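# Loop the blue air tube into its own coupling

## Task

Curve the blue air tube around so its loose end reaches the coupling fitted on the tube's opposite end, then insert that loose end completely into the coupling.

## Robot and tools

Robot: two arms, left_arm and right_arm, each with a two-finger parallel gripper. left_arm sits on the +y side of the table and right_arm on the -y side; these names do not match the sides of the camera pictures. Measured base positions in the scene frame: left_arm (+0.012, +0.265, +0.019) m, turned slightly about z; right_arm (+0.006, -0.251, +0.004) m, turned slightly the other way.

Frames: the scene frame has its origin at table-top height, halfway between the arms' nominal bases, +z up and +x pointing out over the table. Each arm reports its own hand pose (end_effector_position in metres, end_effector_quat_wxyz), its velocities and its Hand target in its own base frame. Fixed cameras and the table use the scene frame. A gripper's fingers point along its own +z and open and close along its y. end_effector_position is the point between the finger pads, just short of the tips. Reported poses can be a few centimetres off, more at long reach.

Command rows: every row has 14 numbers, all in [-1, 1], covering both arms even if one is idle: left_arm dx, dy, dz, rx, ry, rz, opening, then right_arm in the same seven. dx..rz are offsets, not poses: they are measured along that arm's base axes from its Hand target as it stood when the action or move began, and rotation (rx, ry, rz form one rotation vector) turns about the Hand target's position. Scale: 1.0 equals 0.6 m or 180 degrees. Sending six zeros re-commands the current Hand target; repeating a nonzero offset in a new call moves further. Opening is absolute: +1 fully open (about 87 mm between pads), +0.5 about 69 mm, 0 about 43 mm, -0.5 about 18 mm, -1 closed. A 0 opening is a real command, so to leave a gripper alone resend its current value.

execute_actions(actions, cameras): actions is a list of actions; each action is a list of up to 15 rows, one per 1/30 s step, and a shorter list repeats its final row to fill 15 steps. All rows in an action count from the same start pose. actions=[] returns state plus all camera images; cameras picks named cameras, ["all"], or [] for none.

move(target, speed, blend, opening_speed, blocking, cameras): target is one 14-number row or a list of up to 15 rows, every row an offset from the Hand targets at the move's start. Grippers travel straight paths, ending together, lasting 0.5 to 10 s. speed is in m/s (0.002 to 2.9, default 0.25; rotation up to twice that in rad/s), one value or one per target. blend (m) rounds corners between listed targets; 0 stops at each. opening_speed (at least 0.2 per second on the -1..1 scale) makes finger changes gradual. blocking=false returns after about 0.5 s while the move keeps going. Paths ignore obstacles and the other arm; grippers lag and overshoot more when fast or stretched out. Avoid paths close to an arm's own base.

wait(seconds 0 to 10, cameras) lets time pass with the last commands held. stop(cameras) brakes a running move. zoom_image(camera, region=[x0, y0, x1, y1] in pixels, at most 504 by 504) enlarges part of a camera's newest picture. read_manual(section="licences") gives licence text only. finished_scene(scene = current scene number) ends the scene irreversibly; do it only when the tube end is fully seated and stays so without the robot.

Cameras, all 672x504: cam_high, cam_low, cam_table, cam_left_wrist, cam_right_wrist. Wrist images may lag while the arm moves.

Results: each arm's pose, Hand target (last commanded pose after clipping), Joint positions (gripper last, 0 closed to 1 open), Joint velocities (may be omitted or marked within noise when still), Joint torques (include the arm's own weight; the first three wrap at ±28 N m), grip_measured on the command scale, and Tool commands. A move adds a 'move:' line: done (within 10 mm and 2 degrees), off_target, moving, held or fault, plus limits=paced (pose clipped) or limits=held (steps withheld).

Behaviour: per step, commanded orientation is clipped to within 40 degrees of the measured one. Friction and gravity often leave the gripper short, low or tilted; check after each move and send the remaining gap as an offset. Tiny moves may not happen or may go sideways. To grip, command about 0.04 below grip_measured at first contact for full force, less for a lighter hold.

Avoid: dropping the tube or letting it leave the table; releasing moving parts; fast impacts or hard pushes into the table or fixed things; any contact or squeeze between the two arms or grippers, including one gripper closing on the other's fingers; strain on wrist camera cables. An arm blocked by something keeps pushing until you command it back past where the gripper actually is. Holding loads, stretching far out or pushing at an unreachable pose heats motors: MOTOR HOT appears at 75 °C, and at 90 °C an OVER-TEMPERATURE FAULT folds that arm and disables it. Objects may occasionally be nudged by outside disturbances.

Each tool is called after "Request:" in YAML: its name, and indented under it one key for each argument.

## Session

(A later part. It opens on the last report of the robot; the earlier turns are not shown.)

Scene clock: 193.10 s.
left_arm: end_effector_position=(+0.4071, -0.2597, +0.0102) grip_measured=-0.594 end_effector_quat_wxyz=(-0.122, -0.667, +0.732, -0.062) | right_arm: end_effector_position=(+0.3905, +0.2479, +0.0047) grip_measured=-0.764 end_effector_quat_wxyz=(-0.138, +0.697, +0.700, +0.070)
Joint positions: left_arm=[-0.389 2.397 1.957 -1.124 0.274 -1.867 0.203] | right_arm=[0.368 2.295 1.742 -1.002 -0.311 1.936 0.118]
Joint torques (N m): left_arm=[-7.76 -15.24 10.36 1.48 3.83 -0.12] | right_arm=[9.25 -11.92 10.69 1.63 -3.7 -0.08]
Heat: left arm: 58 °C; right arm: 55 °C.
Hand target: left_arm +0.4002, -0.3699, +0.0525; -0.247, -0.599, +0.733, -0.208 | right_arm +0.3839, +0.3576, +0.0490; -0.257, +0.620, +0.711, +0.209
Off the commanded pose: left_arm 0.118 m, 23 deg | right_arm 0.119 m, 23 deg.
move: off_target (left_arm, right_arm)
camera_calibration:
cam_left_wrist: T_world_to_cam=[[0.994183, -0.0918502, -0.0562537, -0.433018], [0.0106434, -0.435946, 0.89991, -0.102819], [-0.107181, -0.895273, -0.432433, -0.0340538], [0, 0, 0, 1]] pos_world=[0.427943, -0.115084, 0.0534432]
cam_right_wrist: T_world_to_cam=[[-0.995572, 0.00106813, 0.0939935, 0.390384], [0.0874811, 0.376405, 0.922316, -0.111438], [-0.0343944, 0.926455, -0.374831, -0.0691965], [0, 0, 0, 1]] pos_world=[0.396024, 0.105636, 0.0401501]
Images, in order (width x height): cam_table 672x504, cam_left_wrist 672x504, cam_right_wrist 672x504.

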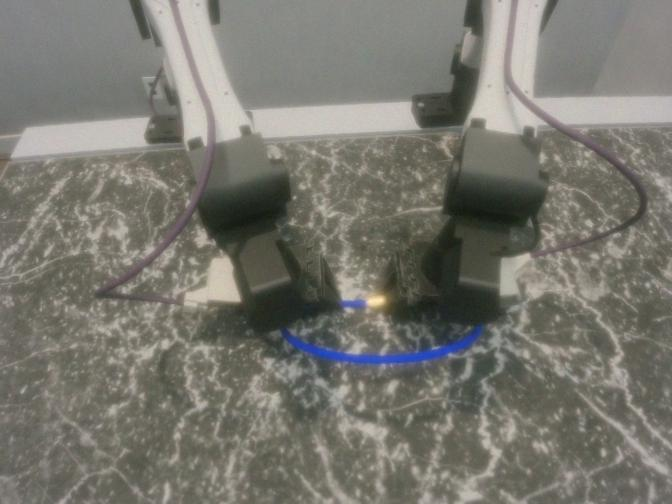

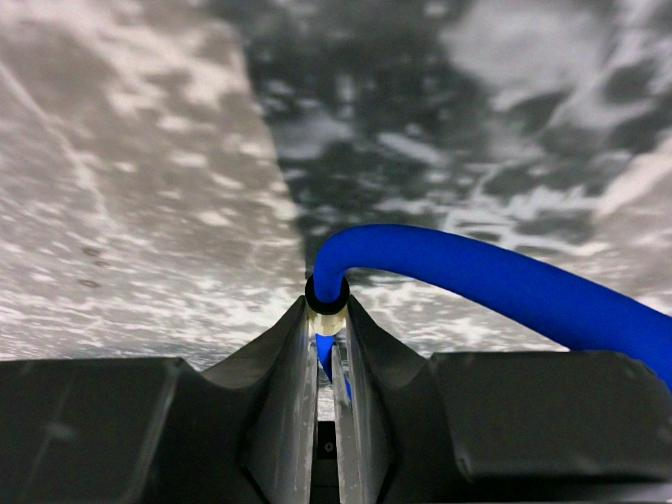

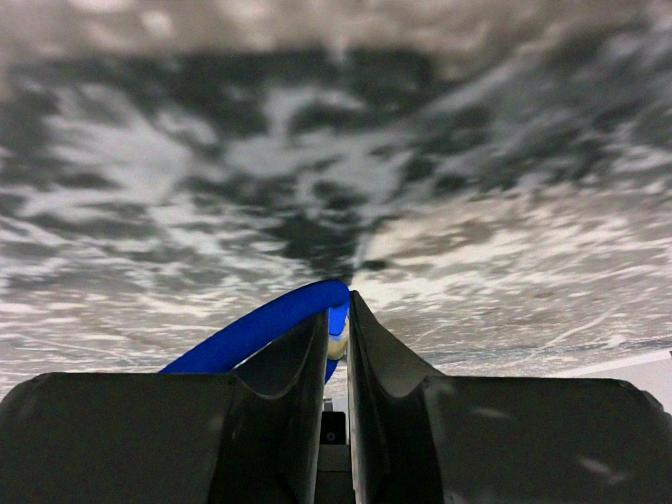

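Request:
move:
  target: [0.0115,0.184,-0.06,0.1,0,0.03,-1,0.011,-0.184,-0.06,-0.1,0,-0.03,-1]
  speed: 0.1
  cameras: ["cam_table","cam_left_wrist","cam_right_wrist"]

Request:
zoom_image:
  camera: "cam_table"
  region: [310, 260, 430, 330]

Request:
zoom_image:
  camera: "cam_right_wrist"
  region: [300, 280, 380, 400]

Scene clock: 211.30 s.
left_arm: end_effector_position=(+0.3987, -0.2518, +0.0051) grip_measured=-0.594 end_effector_quat_wxyz=(-0.146, -0.660, +0.734, -0.072) | right_arm: end_effector_position=(+0.3837, +0.2436, +0.0027) grip_measured=-0.764 end_effector_quat_wxyz=(-0.148, +0.683, +0.710, +0.081)
Joint positions: left_arm=[-0.362 2.37 1.869 -1.076 0.326 -1.826 0.203] | right_arm=[0.354 2.271 1.681 -0.962 -0.338 1.889 0.118]
Joint torques (N m): left_arm=[-0.2 -17.18 5.12 0.77 0.36 -0.32] | right_arm=[-0.72 -12.93 5.74 0.81 -0.34 0.05]
Heat: left arm: 61 °C; right arm: 57 °C.
Hand target: left_arm +0.4071, -0.2595, +0.0166; -0.140, -0.664, +0.727, -0.102 | right_arm +0.3905, +0.2473, +0.0130; -0.146, +0.686, +0.705, +0.107
Off the commanded pose: left_arm 0.016 m, 4 deg | right_arm 0.013 m, 3 deg.
move: off_target (left_arm, right_arm)
camera_calibration:
cam_left_wrist: T_world_to_cam=[[0.991687, -0.106953, -0.071546, -0.426958], [0.0240136, -0.39242, 0.919473, -0.0891956], [-0.126417, -0.913547, -0.386589, -0.0271509], [0, 0, 0, 1]] pos_world=[0.422118, -0.10547, 0.0409695]
cam_right_wrist: T_world_to_cam=[[-0.995714, -0.0326952, 0.086513, 0.39204], [0.0696917, 0.349694, 0.934268, -0.0941621], [-0.0607992, 0.936293, -0.345917, -0.0585253], [0, 0, 0, 1]] pos_world=[0.393364, 0.100543, 0.0338112]
Images, in order (width x height): cam_table 672x504, cam_left_wrist 672x504, cam_right_wrist 672x504.

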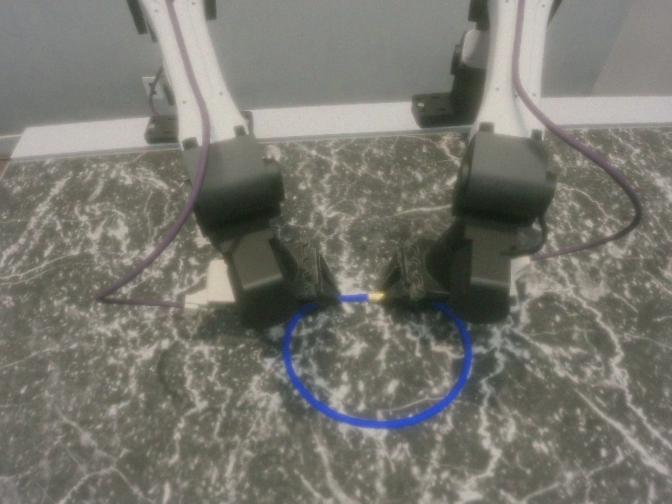

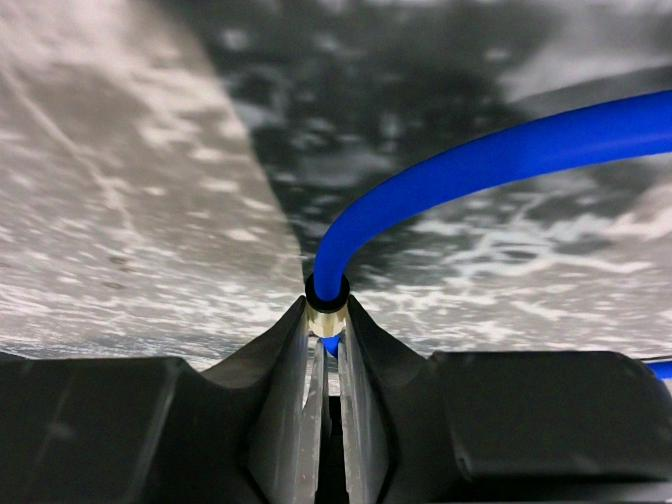

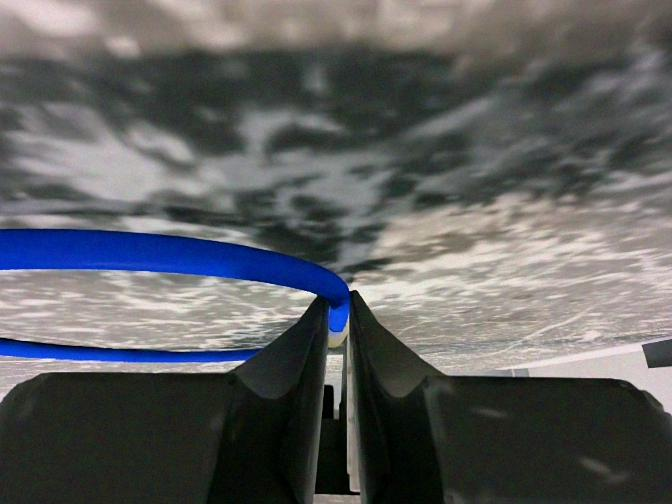

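Scaled by 4.200 from the camera's 672x504 image, which has a finer 960x720 frame.

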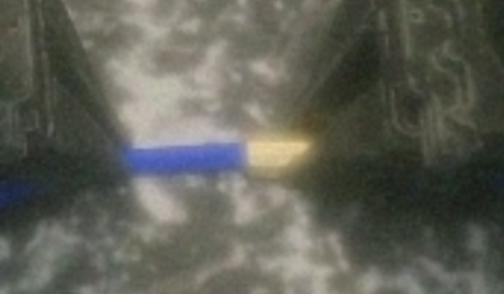

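Scaled by 4.200 from the camera's 672x504 image, which has a finer 960x720 frame.

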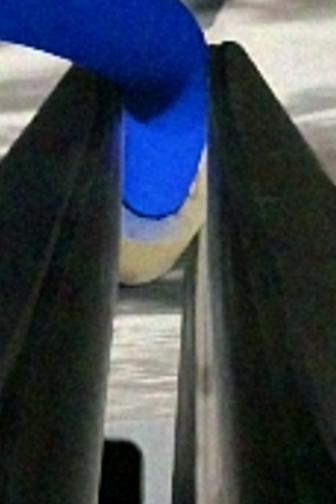

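Request:
move:
  target: [-0.0115,-0.21,0.05,-0.1,0,-0.03,-1,-0.011,0.21,0.05,0.1,0,0.03,-1]
  speed: 0.1
  cameras: ["cam_table","cam_right_wrist"]

Request:
zoom_image:
  camera: "cam_table"
  region: [310, 260, 430, 330]

Request:
zoom_image:
  camera: "cam_right_wrist"
  region: [300, 280, 380, 400]

Scene clock: 220.80 s.
left_arm: end_effector_position=(+0.4047, -0.2546, +0.0091) grip_measured=-0.594 end_effector_quat_wxyz=(-0.134, -0.664, +0.732, -0.076) | right_arm: end_effector_position=(+0.3886, +0.2419, +0.0041) grip_measured=-0.764 end_effector_quat_wxyz=(-0.145, +0.694, +0.701, +0.081)
Joint positions: left_arm=[-0.369 2.37 1.892 -1.076 0.308 -1.846 0.203] | right_arm=[0.349 2.274 1.693 -0.967 -0.332 1.913 0.118]
Joint torques (N m): left_arm=[-0.29 -14.3 6.86 0.32 0.44 -0.15] | right_arm=[0.73 -10.73 7.23 0.54 -0.32 -0.01]
Heat: left arm: 61 °C; right arm: 58 °C.
Hand target: left_arm +0.4040, -0.2611, +0.0118; -0.145, -0.665, +0.728, -0.084 (not the last commanded pose) | right_arm +0.3871, +0.2499, +0.0061; -0.152, +0.691, +0.701, +0.088 (not the last commanded pose)
Off the commanded pose: left_arm 0.136 m, 21 deg | right_arm 0.137 m, 21 deg.
move: held (left_arm, right_arm; a check stopped the path); limits=held
pose unreachable (left arm): on one or more control steps of this call, first in action 0 (counted from 0), this arm could not follow its commanded pose, so it was not sent that pose on those steps. It may still have moved: this result reports where it is.
cause: moving toward the commanded pose would bring a part of the arm too close to another arm (this arm's wrist (the part past joint 4) and the right arm's wrist (the part past joint 4), at the place that arm was heading or pushing toward when its own hold began).
pose unreachable (right arm): on one or more control steps of this call, first in action 0 (counted from 0), this arm could not follow its commanded pose, so it was not sent that pose on those steps. It may still have moved: this result reports where it is.
cause: moving toward the commanded pose would bring a part of the arm too close to another arm (this arm's wrist (the part past joint 4) and the left arm's wrist (the part past joint 4), along the way the arms are being sent, or toward where that arm still pushes).
camera_calibration:
cam_right_wrist: T_world_to_cam=[[-0.996177, -0.00434584, 0.0872512, 0.390105], [0.0800871, 0.353525, 0.93199, -0.100089], [-0.0348957, 0.935415, -0.351825, -0.0660136], [0, 0, 0, 1]] pos_world=[0.394326, 0.0988294, 0.0360196]
Images, in order (width x height): cam_table 672x504, cam_right_wrist 672x504.

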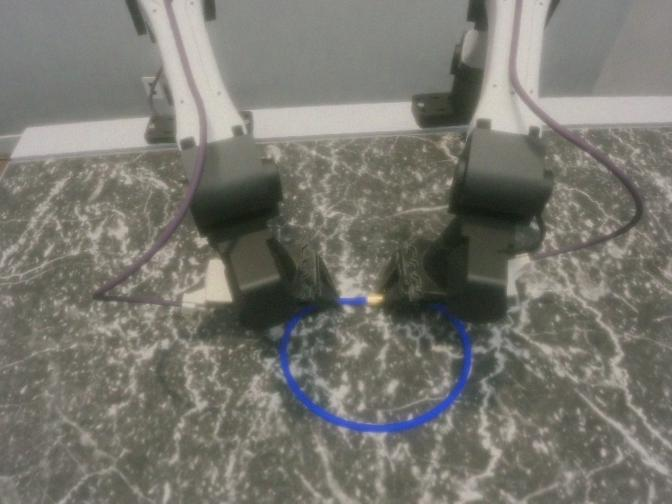

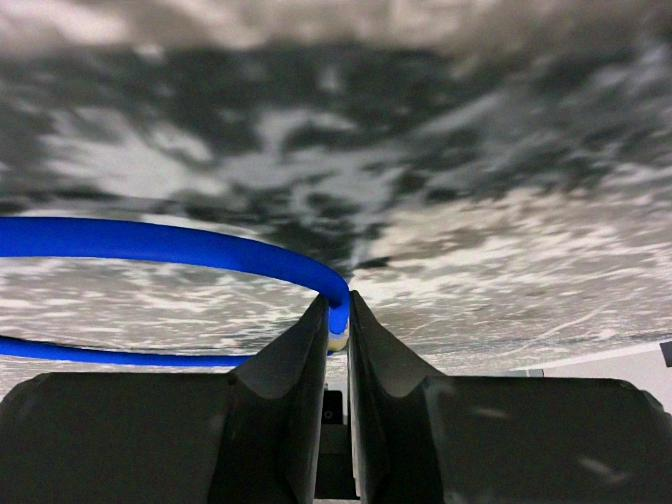

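Scaled by 4.200 from the camera's 672x504 image, which has a finer 960x720 frame.

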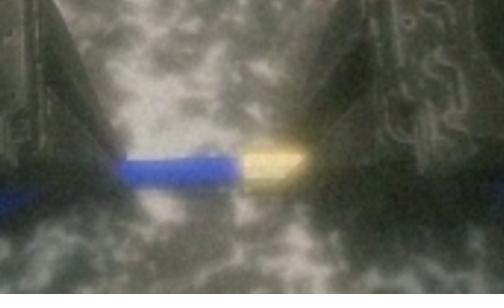

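Scaled by 4.200 from the camera's 672x504 image, which has a finer 960x720 frame.

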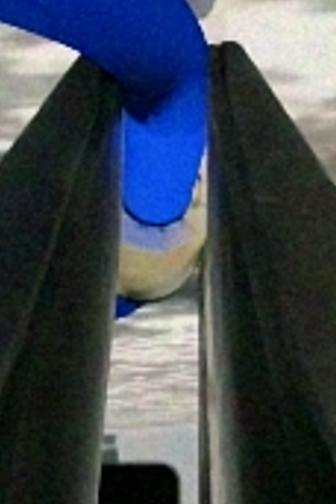

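Request:
move:
  target: [0,0.0,0,0,0,0,-1,0,0,0,0,0,0,-0.2]
  opening_speed: 0.6
  cameras: ["cam_table","cam_right_wrist"]

Request:
zoom_image:
  camera: "cam_table"
  region: [310, 260, 430, 330]

Request:
zoom_image:
  camera: "cam_right_wrist"
  region: [290, 270, 390, 420]

Scene clock: 225.90 s.
left_arm: end_effector_position=(+0.4011, -0.2567, +0.0097) grip_measured=-0.594 end_effector_quat_wxyz=(-0.139, -0.662, +0.733, -0.073) | right_arm: end_effector_position=(+0.3921, +0.2441, +0.0050) grip_measured=-0.200 end_effector_quat_wxyz=(-0.143, +0.692, +0.702, +0.091)
Joint positions: left_arm=[-0.374 2.37 1.892 -1.086 0.316 -1.843 0.203] | right_arm=[0.349 2.274 1.693 -0.948 -0.338 1.913 0.4]
Joint torques (N m): left_arm=[0.05 -14.28 6.86 0.41 0.36 -0.16] | right_arm=[0.75 -10.74 7.28 0.38 -0.25 -0.01]
Heat: left arm: 60 °C; right arm: 57 °C.
Hand target: left_arm +0.4040, -0.2611, +0.0118; -0.145, -0.665, +0.728, -0.084 | right_arm +0.3871, +0.2499, +0.0061; -0.152, +0.691, +0.701, +0.088
Off the commanded pose: left_arm 0.006 m, 2 deg | right_arm 0.008 m, 1 deg.
move: done
camera_calibration:
cam_right_wrist: T_world_to_cam=[[-0.997388, -0.0054892, 0.072025, 0.394386], [0.0658032, 0.342223, 0.937312, -0.0938134], [-0.0297937, 0.939603, -0.340968, -0.0707274], [0, 0, 0, 1]] pos_world=[0.397422, 0.100726, 0.0354109]
Images, in order (width x height): cam_table 672x504, cam_right_wrist 672x504.

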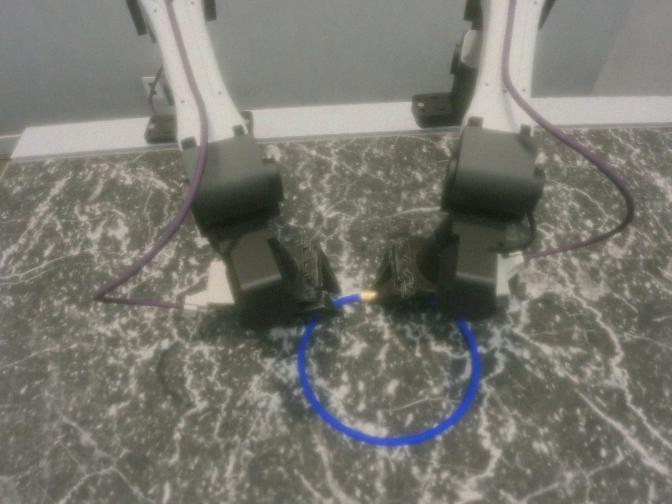

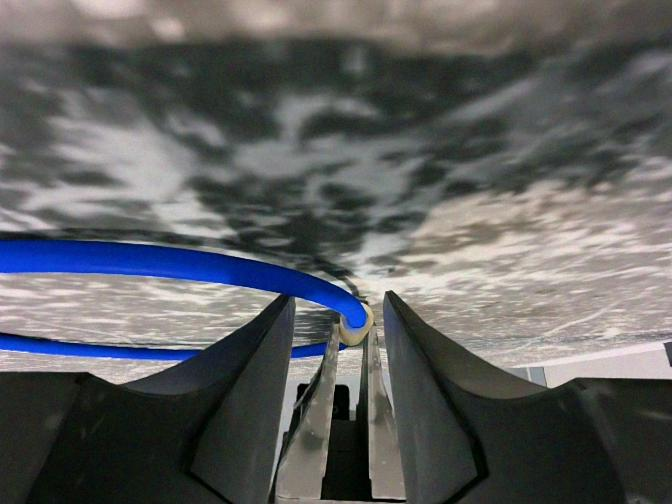

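Scaled by 4.200 from the camera's 672x504 image, which has a finer 960x720 frame.

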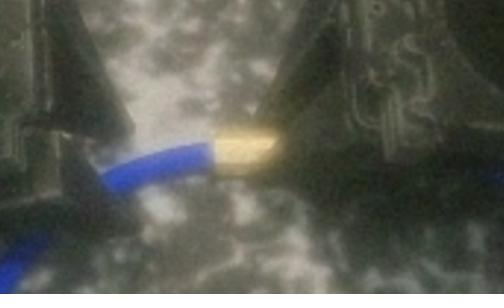

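Scaled by 3.360 from the camera's 672x504 image, which has a finer 960x720 frame.

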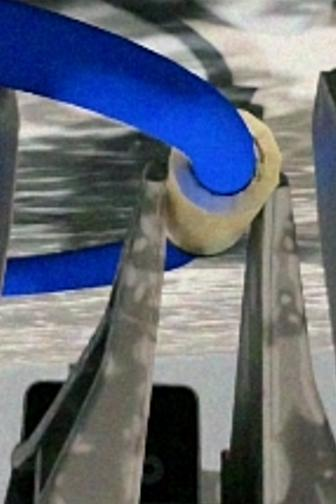

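Request:
move:
  target: [0,0.0,0,0,0,0,-1,0.018,-0.03,0,0,0,0.13,0.1]
  speed: 0.05
  cameras: ["cam_table","cam_right_wrist"]

Request:
zoom_image:
  camera: "cam_table"
  region: [310, 260, 430, 330]

Scene clock: 236.27 s.
left_arm: end_effector_position=(+0.4011, -0.2567, +0.0097) grip_measured=-0.594 end_effector_quat_wxyz=(-0.139, -0.662, +0.733, -0.073) | right_arm: end_effector_position=(+0.3928, +0.2354, +0.0067) grip_measured=+0.100 end_effector_quat_wxyz=(-0.169, +0.532, +0.828, +0.056)
Joint positions: left_arm=[-0.374 2.37 1.892 -1.086 0.316 -1.843 0.203] | right_arm=[0.327 2.506 2.107 -1.299 -0.335 1.447 0.55]
Joint torques (N m): left_arm=[0.05 -14.27 6.86 0.41 0.36 -0.17] | right_arm=[-1.2 -10.73 10.06 -0.02 -0.01 -0.13]
Heat: left arm: 59 °C; right arm: 56 °C.
Hand target: left_arm +0.4040, -0.2611, +0.0118; -0.145, -0.665, +0.728, -0.084 | right_arm +0.3979, +0.2318, +0.0062; -0.166, +0.535, +0.827, +0.055
Off the commanded pose: left_arm 0.006 m, 2 deg | right_arm 0.006 m, 0 deg.
move: done
camera_calibration:
cam_right_wrist: T_world_to_cam=[[-0.907996, -0.409838, 0.0870398, 0.454856], [-0.0603281, 0.333466, 0.94083, -0.0408157], [-0.414613, 0.849019, -0.327511, 0.110451], [0, 0, 0, 1]] pos_world=[0.45634, 0.106253, 0.034984]
Images, in order (width x height): cam_table 672x504, cam_right_wrist 672x504.

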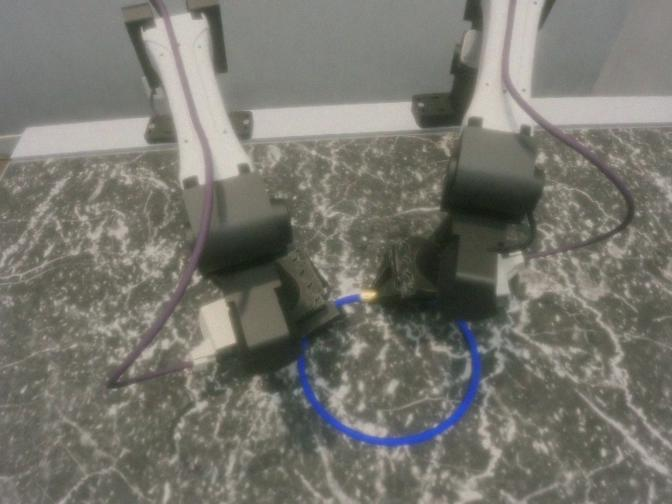

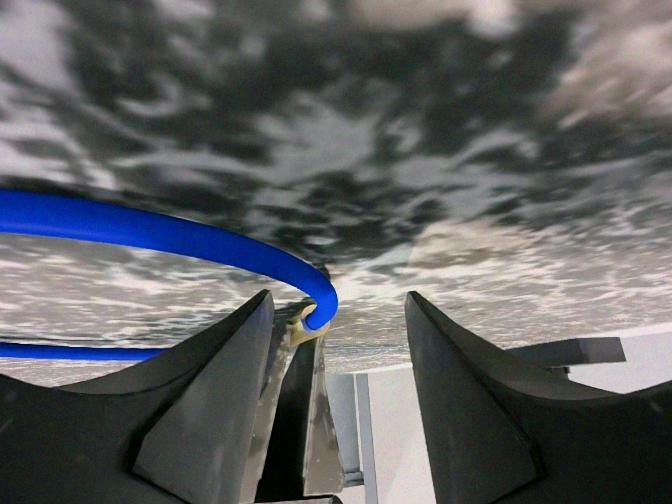

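Scaled by 4.200 from the camera's 672x504 image, which has a finer 960x720 frame.

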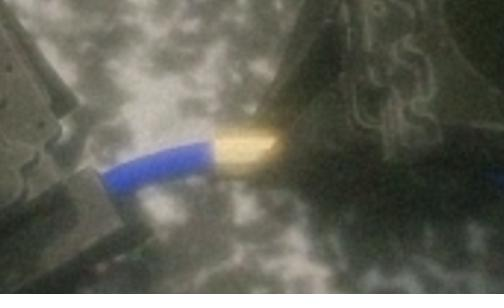

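Request:
move:
  target: [0,0.0,0,0,0,0,-1,0.018,-0.03,-0.003,0,0,0.06,0.1]
  speed: 0.05
  cameras: ["cam_table","cam_right_wrist"]

Request:
zoom_image:
  camera: "cam_table"
  region: [310, 260, 430, 330]

Scene clock: 241.40 s.
left_arm: end_effector_position=(+0.4011, -0.2567, +0.0097) grip_measured=-0.594 end_effector_quat_wxyz=(-0.139, -0.662, +0.733, -0.073) | right_arm: end_effector_position=(+0.4070, +0.2188, +0.0049) grip_measured=+0.100 end_effector_quat_wxyz=(-0.169, +0.451, +0.875, +0.045)
Joint positions: left_arm=[-0.374 2.37 1.892 -1.086 0.316 -1.843 0.203] | right_arm=[0.299 2.691 2.45 -1.516 -0.3 1.223 0.55]
Joint torques (N m): left_arm=[0.06 -14.28 6.86 0.41 0.36 -0.17] | right_arm=[-1.22 -11.4 9.99 -0.11 -0.01 -0.14]
Heat: left arm: 58 °C; right arm: 56 °C.
Hand target: left_arm +0.4040, -0.2611, +0.0118; -0.145, -0.665, +0.728, -0.084 | right_arm +0.4087, +0.2139, +0.0044; -0.171, +0.455, +0.873, +0.039
Off the commanded pose: left_arm 0.006 m, 2 deg | right_arm 0.005 m, 1 deg.
move: done
camera_calibration:
cam_right_wrist: T_world_to_cam=[[-0.816713, -0.572087, 0.0754763, 0.459568], [-0.13242, 0.313117, 0.940438, 0.00106999], [-0.561645, 0.758073, -0.331482, 0.209628], [0, 0, 0, 1]] pos_world=[0.493213, 0.103664, 0.0337954]
Images, in order (width x height): cam_table 672x504, cam_right_wrist 672x504.

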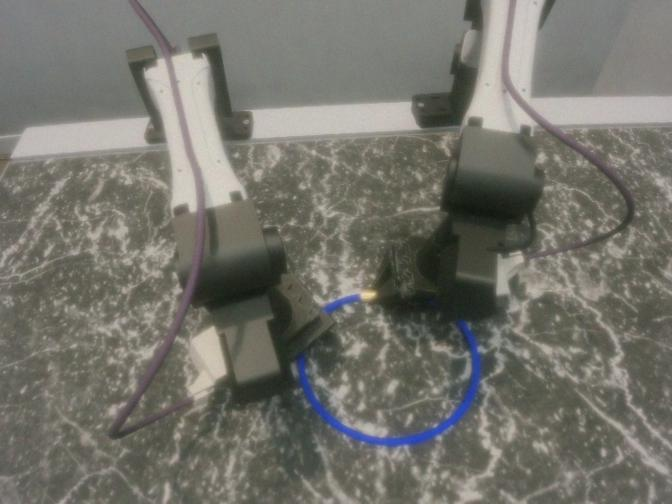

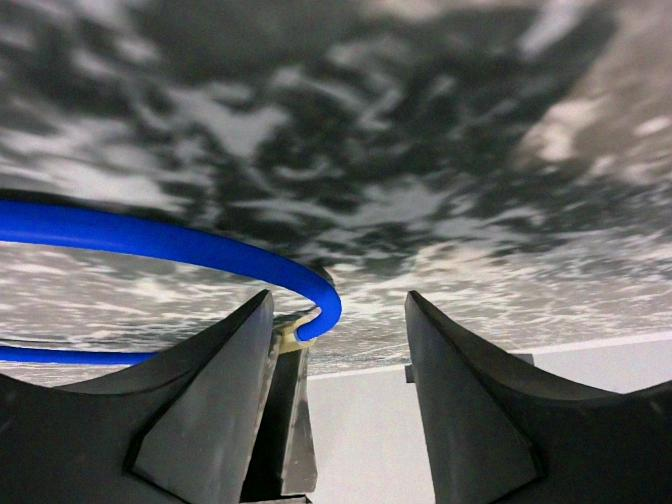

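Scaled by 4.200 from the camera's 672x504 image, which has a finer 960x720 frame.

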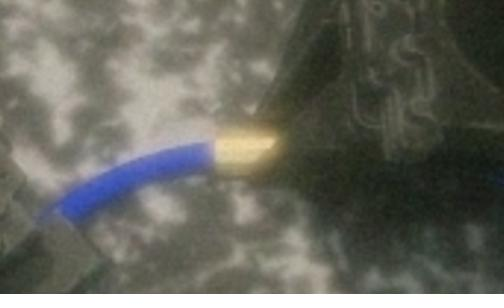

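Request:
move:
  target: [0,0.0,0,0,0,0,-1,0.0,0,-0.004,0,0,0,-1]
  opening_speed: 0.8
  cameras: ["cam_table","cam_right_wrist"]

Request:
zoom_image:
  camera: "cam_table"
  region: [310, 260, 430, 330]

Scene clock: 246.73 s.
left_arm: end_effector_position=(+0.4011, -0.2575, +0.0102) grip_measured=-0.594 end_effector_quat_wxyz=(-0.141, -0.661, +0.733, -0.075) | right_arm: end_effector_position=(+0.4066, +0.2184, +0.0049) grip_measured=-0.758 end_effector_quat_wxyz=(-0.169, +0.450, +0.876, +0.044)
Joint positions: left_arm=[-0.374 2.37 1.892 -1.084 0.32 -1.843 0.203] | right_arm=[0.299 2.691 2.45 -1.517 -0.298 1.22 0.121]
Joint torques (N m): left_arm=[0.08 -14.28 6.86 0.41 0.32 -0.17] | right_arm=[-1.2 -11.26 9.29 -0.04 -0.02 -0.1]
Heat: left arm: 58 °C; right arm: 56 °C.
Hand target: left_arm +0.4040, -0.2611, +0.0118; -0.145, -0.665, +0.728, -0.084 | right_arm +0.4087, +0.2139, +0.0020; -0.171, +0.455, +0.873, +0.039
Off the commanded pose: left_arm 0.005 m, 1 deg | right_arm 0.006 m, 1 deg.
move: done
camera_calibration:
cam_right_wrist: T_world_to_cam=[[-0.81489, -0.574566, 0.0763434, 0.458836], [-0.13314, 0.313745, 0.940127, 0.00130634], [-0.564117, 0.755935, -0.332165, 0.2112], [0, 0, 0, 1]] pos_world=[0.493216, 0.103568, 0.0338959]
Images, in order (width x height): cam_table 672x504, cam_right_wrist 672x504.

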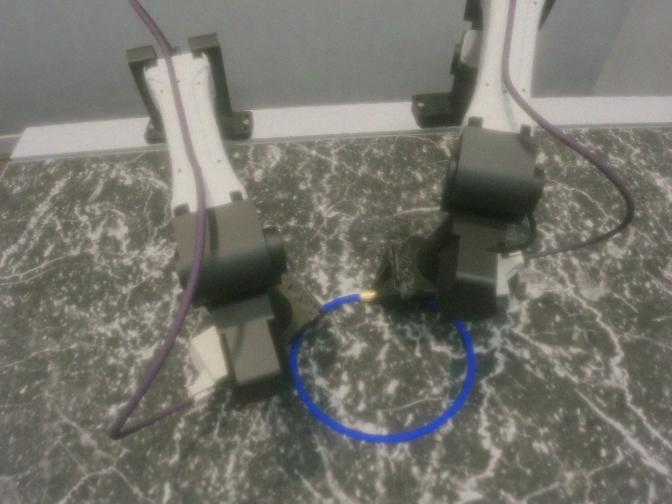

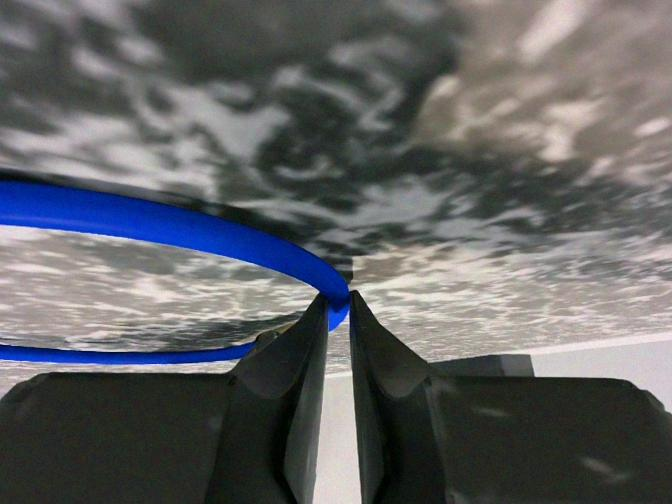

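Scaled by 4.200 from the camera's 672x504 image, which has a finer 960x720 frame.

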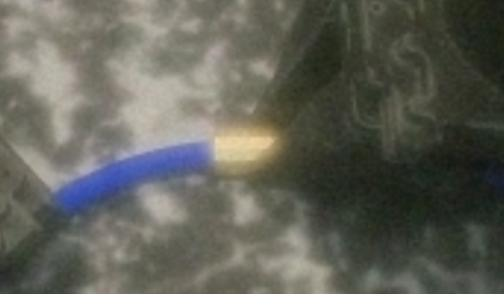

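Request:
move:
  target: [0,0.0,0,0,0,0,-1,-0.035,-0.005,0.008,0,0,-0.19,-1]
  speed: 0.1
  cameras: ["cam_table","cam_right_wrist","cam_left_wrist"]

Request:
zoom_image:
  camera: "cam_table"
  region: [310, 260, 430, 330]

Request:
zoom_image:
  camera: "cam_right_wrist"
  region: [300, 280, 380, 400]

Scene clock: 253.57 s.
left_arm: end_effector_position=(+0.4009, -0.2571, +0.0100) grip_measured=-0.594 end_effector_quat_wxyz=(-0.141, -0.661, +0.733, -0.074) | right_arm: end_effector_position=(+0.3849, +0.2134, +0.0003) grip_measured=-0.758 end_effector_quat_wxyz=(-0.156, +0.675, +0.717, +0.083)
Joint positions: left_arm=[-0.374 2.37 1.892 -1.086 0.319 -1.843 0.203] | right_arm=[0.279 2.265 1.654 -0.977 -0.355 1.786 0.121]
Joint torques (N m): left_arm=[0.08 -14.28 6.86 0.4 0.33 -0.17] | right_arm=[-0.91 -12.79 5.35 0.44 -0.08 0.33]
Heat: left arm: 58 °C; right arm: 57 °C.
Hand target: left_arm +0.4040, -0.2611, +0.0118; -0.145, -0.665, +0.728, -0.084 | right_arm +0.3877, +0.2108, +0.0066; -0.152, +0.691, +0.701, +0.088
Off the commanded pose: left_arm 0.005 m, 1 deg | right_arm 0.007 m, 3 deg.
move: off_target (right_arm)
camera_calibration:
cam_left_wrist: T_world_to_cam=[[0.992808, -0.102472, -0.061893, -0.428817], [0.0163228, -0.396309, 0.917972, -0.0937199], [-0.118595, -0.912381, -0.391786, -0.0326446], [0, 0, 0, 1]] pos_world=[0.423392, -0.110868, 0.0467018]
cam_right_wrist: T_world_to_cam=[[-0.99413, -0.0557848, 0.0927017, 0.396876], [0.0686738, 0.336736, 0.939092, -0.0782688], [-0.083603, 0.939945, -0.330928, -0.0230387], [0, 0, 0, 1]] pos_world=[0.397996, 0.0701507, 0.0290863]
Images, in order (width x height): cam_table 672x504, cam_left_wrist 672x504, cam_right_wrist 672x504.

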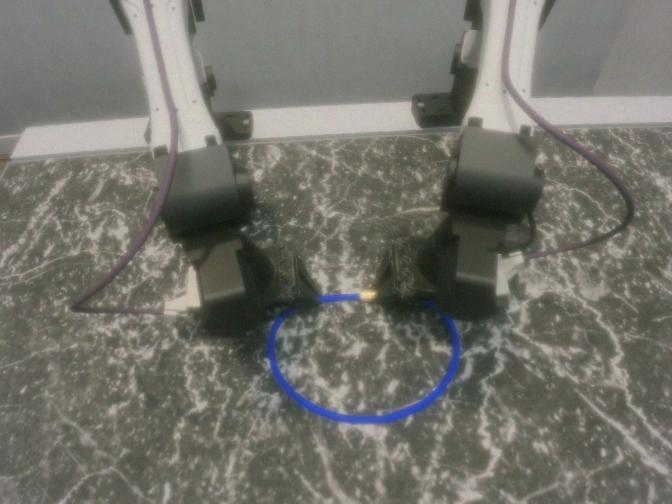

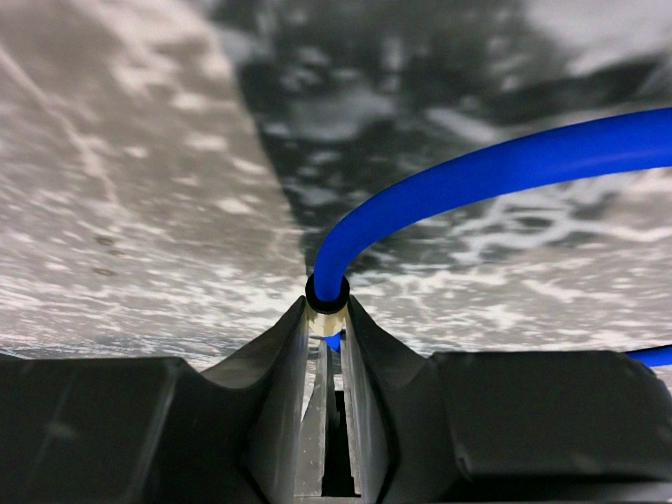

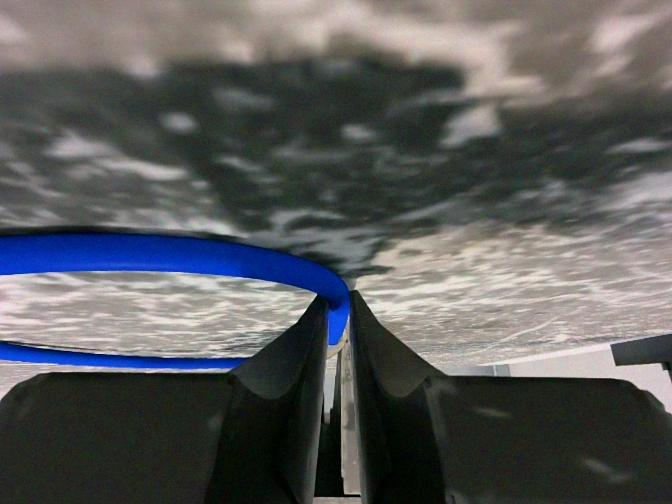

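Scaled by 4.200 from the camera's 672x504 image, which has a finer 960x720 frame.

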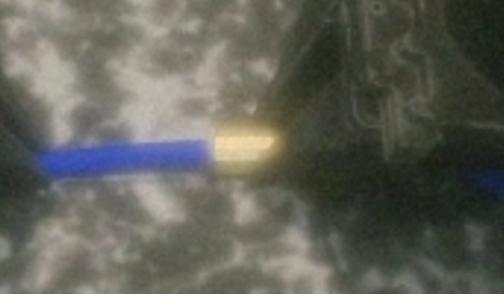

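Scaled by 4.200 from the camera's 672x504 image, which has a finer 960x720 frame.

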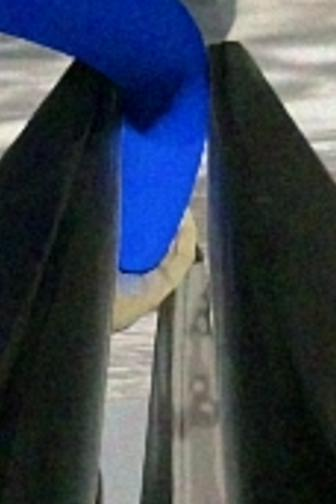

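Request:
move:
  target: [-0.008,-0.1,0.03,-0.06,0,-0.02,-1,0.004,0.1,0.035,0.06,0,0.01,-1]
  speed: 0.08
  cameras: ["cam_table","cam_right_wrist","cam_left_wrist"]

Request:
zoom_image:
  camera: "cam_table"
  region: [310, 260, 430, 330]

Request:
zoom_image:
  camera: "cam_right_wrist"
  region: [300, 280, 380, 400]

Scene clock: 259.40 s.
left_arm: end_effector_position=(+0.3993, -0.2640, +0.0129) grip_measured=-0.594 end_effector_quat_wxyz=(-0.146, -0.656, +0.736, -0.080) | right_arm: end_effector_position=(+0.3837, +0.2203, +0.0029) grip_measured=-0.758 end_effector_quat_wxyz=(-0.170, +0.682, +0.706, +0.086)
Joint positions: left_arm=[-0.383 2.37 1.897 -1.084 0.334 -1.843 0.203] | right_arm=[0.286 2.265 1.654 -0.977 -0.383 1.82 0.121]
Joint torques (N m): left_arm=[-4.38 -12.08 10.86 0.94 2.08 -0.2] | right_arm=[4.62 -10.58 11.03 0.83 -1.86 0.36]
Heat: left arm: 58 °C; right arm: 58 °C.
Hand target: left_arm +0.3992, -0.3211, +0.0298; -0.209, -0.625, +0.737, -0.147 | right_arm +0.3900, +0.2708, +0.0276; -0.218, +0.663, +0.700, +0.151
Off the commanded pose: left_arm 0.060 m, 11 deg | right_arm 0.057 m, 9 deg.
move: off_target (left_arm, right_arm)
camera_calibration:
cam_left_wrist: T_world_to_cam=[[0.991786, -0.113493, -0.0589894, -0.430211], [0.0114198, -0.380776, 0.924597, -0.093084], [-0.127397, -0.917676, -0.376352, -0.0360707], [0, 0, 0, 1]] pos_world=[0.423145, -0.117371, 0.0471121]
cam_right_wrist: T_world_to_cam=[[-0.993273, -0.0335052, 0.110839, 0.390439], [0.0948599, 0.313485, 0.944843, -0.0878955], [-0.0664035, 0.949002, -0.308198, -0.037402], [0, 0, 0, 1]] pos_world=[0.393667, 0.0761303, 0.0282445]
Images, in order (width x height): cam_table 672x504, cam_left_wrist 672x504, cam_right_wrist 672x504.

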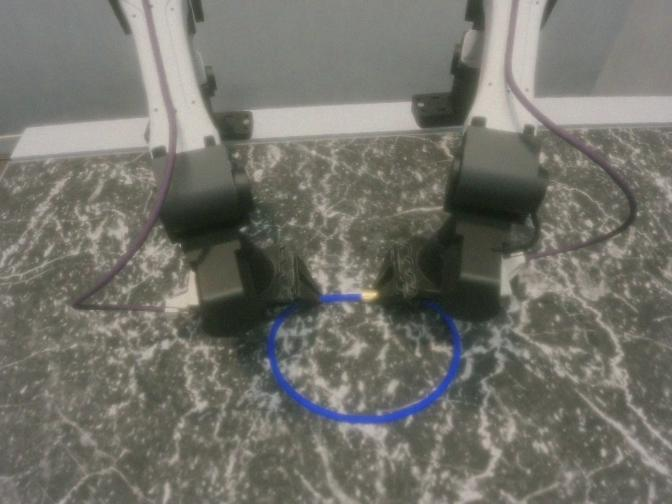

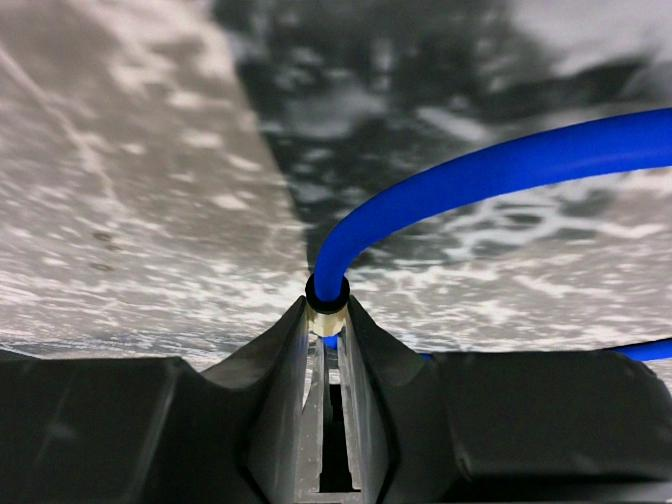

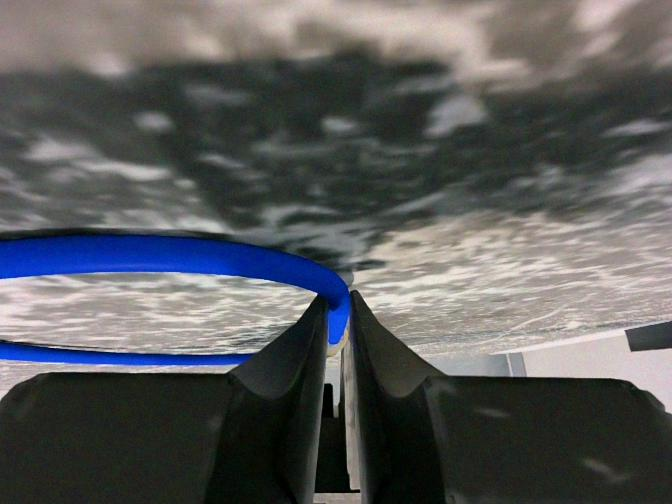

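Scaled by 4.200 from the camera's 672x504 image, which has a finer 960x720 frame.

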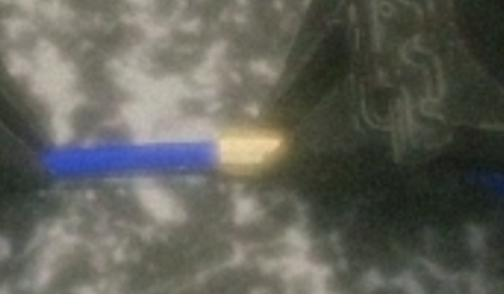

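Scaled by 4.200 from the camera's 672x504 image, which has a finer 960x720 frame.

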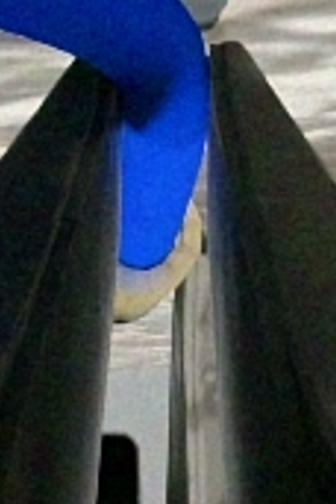

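Request:
move:
  target: [-0.008,-0.1,0.01,-0.04,0,-0.03,-1,0.002,0.1,0.015,0.04,0,0.03,-1]
  speed: 0.08
  cameras: ["cam_table","cam_right_wrist"]

Request:
zoom_image:
  camera: "cam_table"
  region: [310, 260, 430, 330]

Request:
zoom_image:
  camera: "cam_right_wrist"
  region: [300, 280, 380, 400]

Scene clock: 267.80 s.
left_arm: end_effector_position=(+0.4114, -0.2720, +0.0095) grip_measured=-0.594 end_effector_quat_wxyz=(-0.145, -0.644, +0.746, -0.081) | right_arm: end_effector_position=(+0.3962, +0.2288, +0.0027) grip_measured=-0.764 end_effector_quat_wxyz=(-0.172, +0.679, +0.709, +0.081)
Joint positions: left_arm=[-0.389 2.446 2.019 -1.13 0.334 -1.815 0.203] | right_arm=[0.297 2.333 1.772 -1.037 -0.383 1.82 0.118]
Joint torques (N m): left_arm=[-9.81 -12.38 11.45 1.22 3.26 -0.23] | right_arm=[10.52 -10.14 12.23 1.13 -3.14 0.12]
Heat: left arm: 56 °C; right arm: 57 °C.
Hand target: left_arm +0.3944, -0.3811, +0.0358; -0.255, -0.575, +0.755, -0.183 | right_arm +0.3913, +0.3308, +0.0366; -0.266, +0.614, +0.720, +0.184
Off the commanded pose: left_arm 0.114 m, 19 deg | right_arm 0.108 m, 18 deg.
move: off_target (left_arm, right_arm)
camera_calibration:
cam_right_wrist: T_world_to_cam=[[-0.991794, -0.04344, 0.120239, 0.404901], [0.100436, 0.317175, 0.943034, -0.0947069], [-0.0791022, 0.947372, -0.310209, -0.0392764], [0, 0, 0, 1]] pos_world=[0.407984, 0.0848369, 0.028443]
Images, in order (width x height): cam_table 672x504, cam_right_wrist 672x504.

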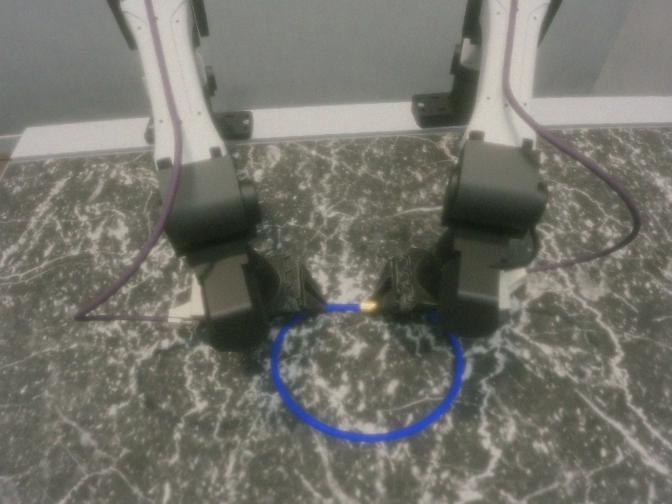

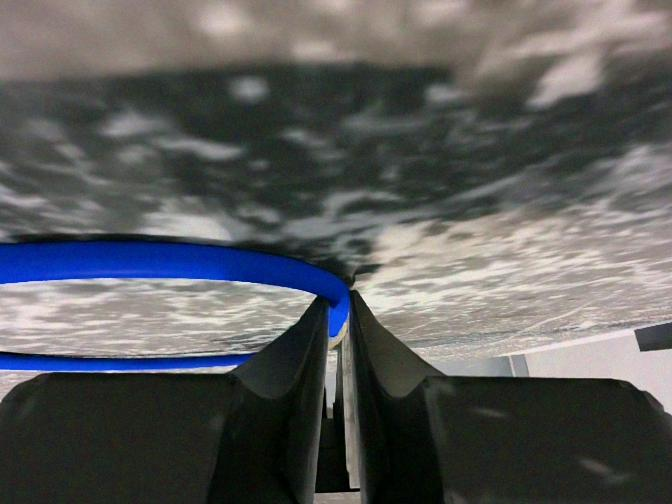

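Scaled by 4.200 from the camera's 672x504 image, which has a finer 960x720 frame.

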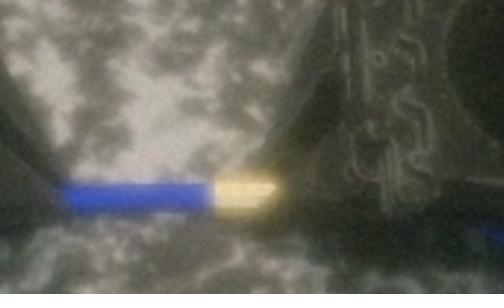

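Scaled by 4.200 from the camera's 672x504 image, which has a finer 960x720 frame.

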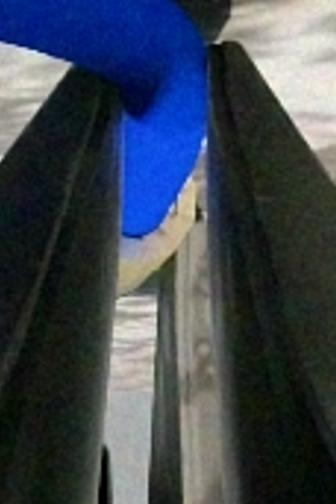

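Request:
move:
  target: [-0.004,-0.025,0.005,-0.015,0,-0.01,-1,0.0,0.025,0.01,0.015,0,0.01,-1]
  speed: 0.06
  cameras: ["cam_table","cam_right_wrist"]

Request:
zoom_image:
  camera: "cam_table"
  region: [310, 260, 430, 330]

Request:
zoom_image:
  camera: "cam_right_wrist"
  region: [300, 280, 380, 400]

Scene clock: 272.20 s.
left_arm: end_effector_position=(+0.4088, -0.2654, +0.0078) grip_measured=-0.594 end_effector_quat_wxyz=(-0.141, -0.637, +0.754, -0.069) | right_arm: end_effector_position=(+0.3941, +0.2237, +0.0022) grip_measured=-0.764 end_effector_quat_wxyz=(-0.171, +0.675, +0.715, +0.070)
Joint positions: left_arm=[-0.383 2.452 2.031 -1.159 0.316 -1.785 0.203] | right_arm=[0.292 2.341 1.79 -1.071 -0.367 1.795 0.118]
Joint torques (N m): left_arm=[-0.72 -14.94 6.8 0.35 0.43 -0.11] | right_arm=[0.27 -11.11 7.1 0.37 -0.36 -0.01]
Heat: left arm: 57 °C; right arm: 57 °C.
Hand target: left_arm +0.4081, -0.2742, +0.0103; -0.150, -0.635, +0.754, -0.080 (not the last commanded pose) | right_arm +0.3940, +0.2300, +0.0045; -0.178, +0.674, +0.713, +0.078 (not the last commanded pose)
Off the commanded pose: left_arm 0.135 m, 23 deg | right_arm 0.129 m, 21 deg.
move: held (left_arm, right_arm; a check stopped the path); limits=held
pose unreachable (left arm): on one or more control steps of this call, first in action 0 (counted from 0), this arm could not follow its commanded pose, so it was not sent that pose on those steps. It may still have moved: this result reports where it is.
cause: moving toward the commanded pose would bring a part of the arm too close to another arm (this arm's wrist (the part past joint 4) and the right arm's wrist (the part past joint 4), along the way the arms are being sent, or toward where that arm still pushes).
pose unreachable (right arm): on one or more control steps of this call, first in action 0 (counted from 0), this arm could not follow its commanded pose, so it was not sent that pose on those steps. It may still have moved: this result reports where it is.
cause: moving toward the commanded pose would bring a part of the arm too close to another arm (this arm's wrist (the part past joint 4) and the left arm's wrist (the part past joint 4), along the way the arms are being sent, or toward where that arm still pushes).
camera_calibration:
cam_right_wrist: T_world_to_cam=[[-0.989586, -0.059461, 0.131091, 0.405258], [0.103816, 0.336033, 0.936111, -0.0978871], [-0.0997129, 0.939971, -0.32636, -0.0249605], [0, 0, 0, 1]] pos_world=[0.408711, 0.0804525, 0.0303615]
Images, in order (width x height): cam_table 672x504, cam_right_wrist 672x504.

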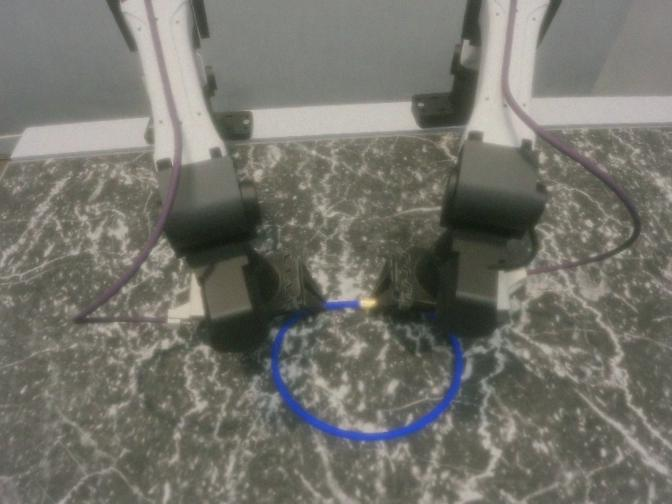

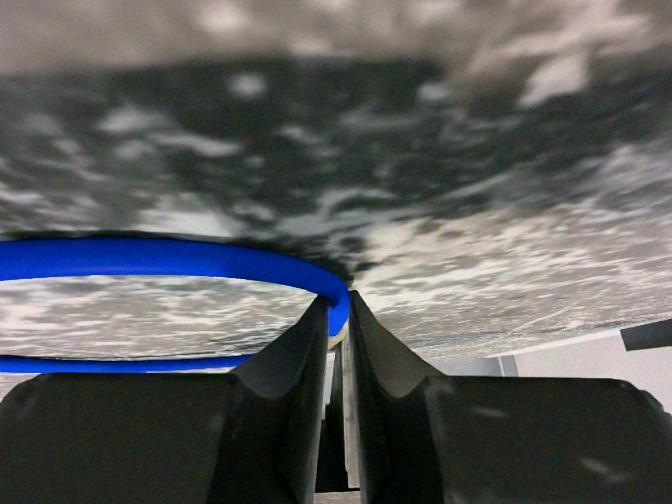

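Scaled by 4.200 from the camera's 672x504 image, which has a finer 960x720 frame.

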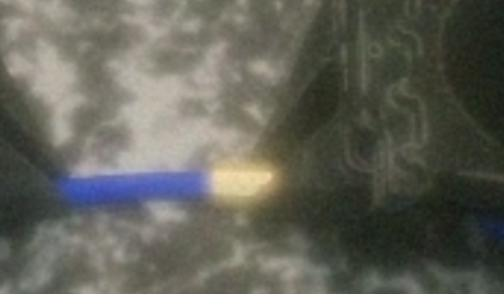

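Scaled by 4.200 from the camera's 672x504 image, which has a finer 960x720 frame.

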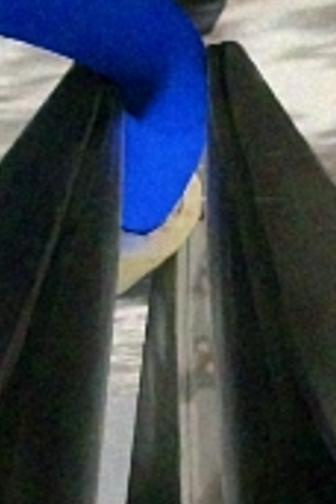

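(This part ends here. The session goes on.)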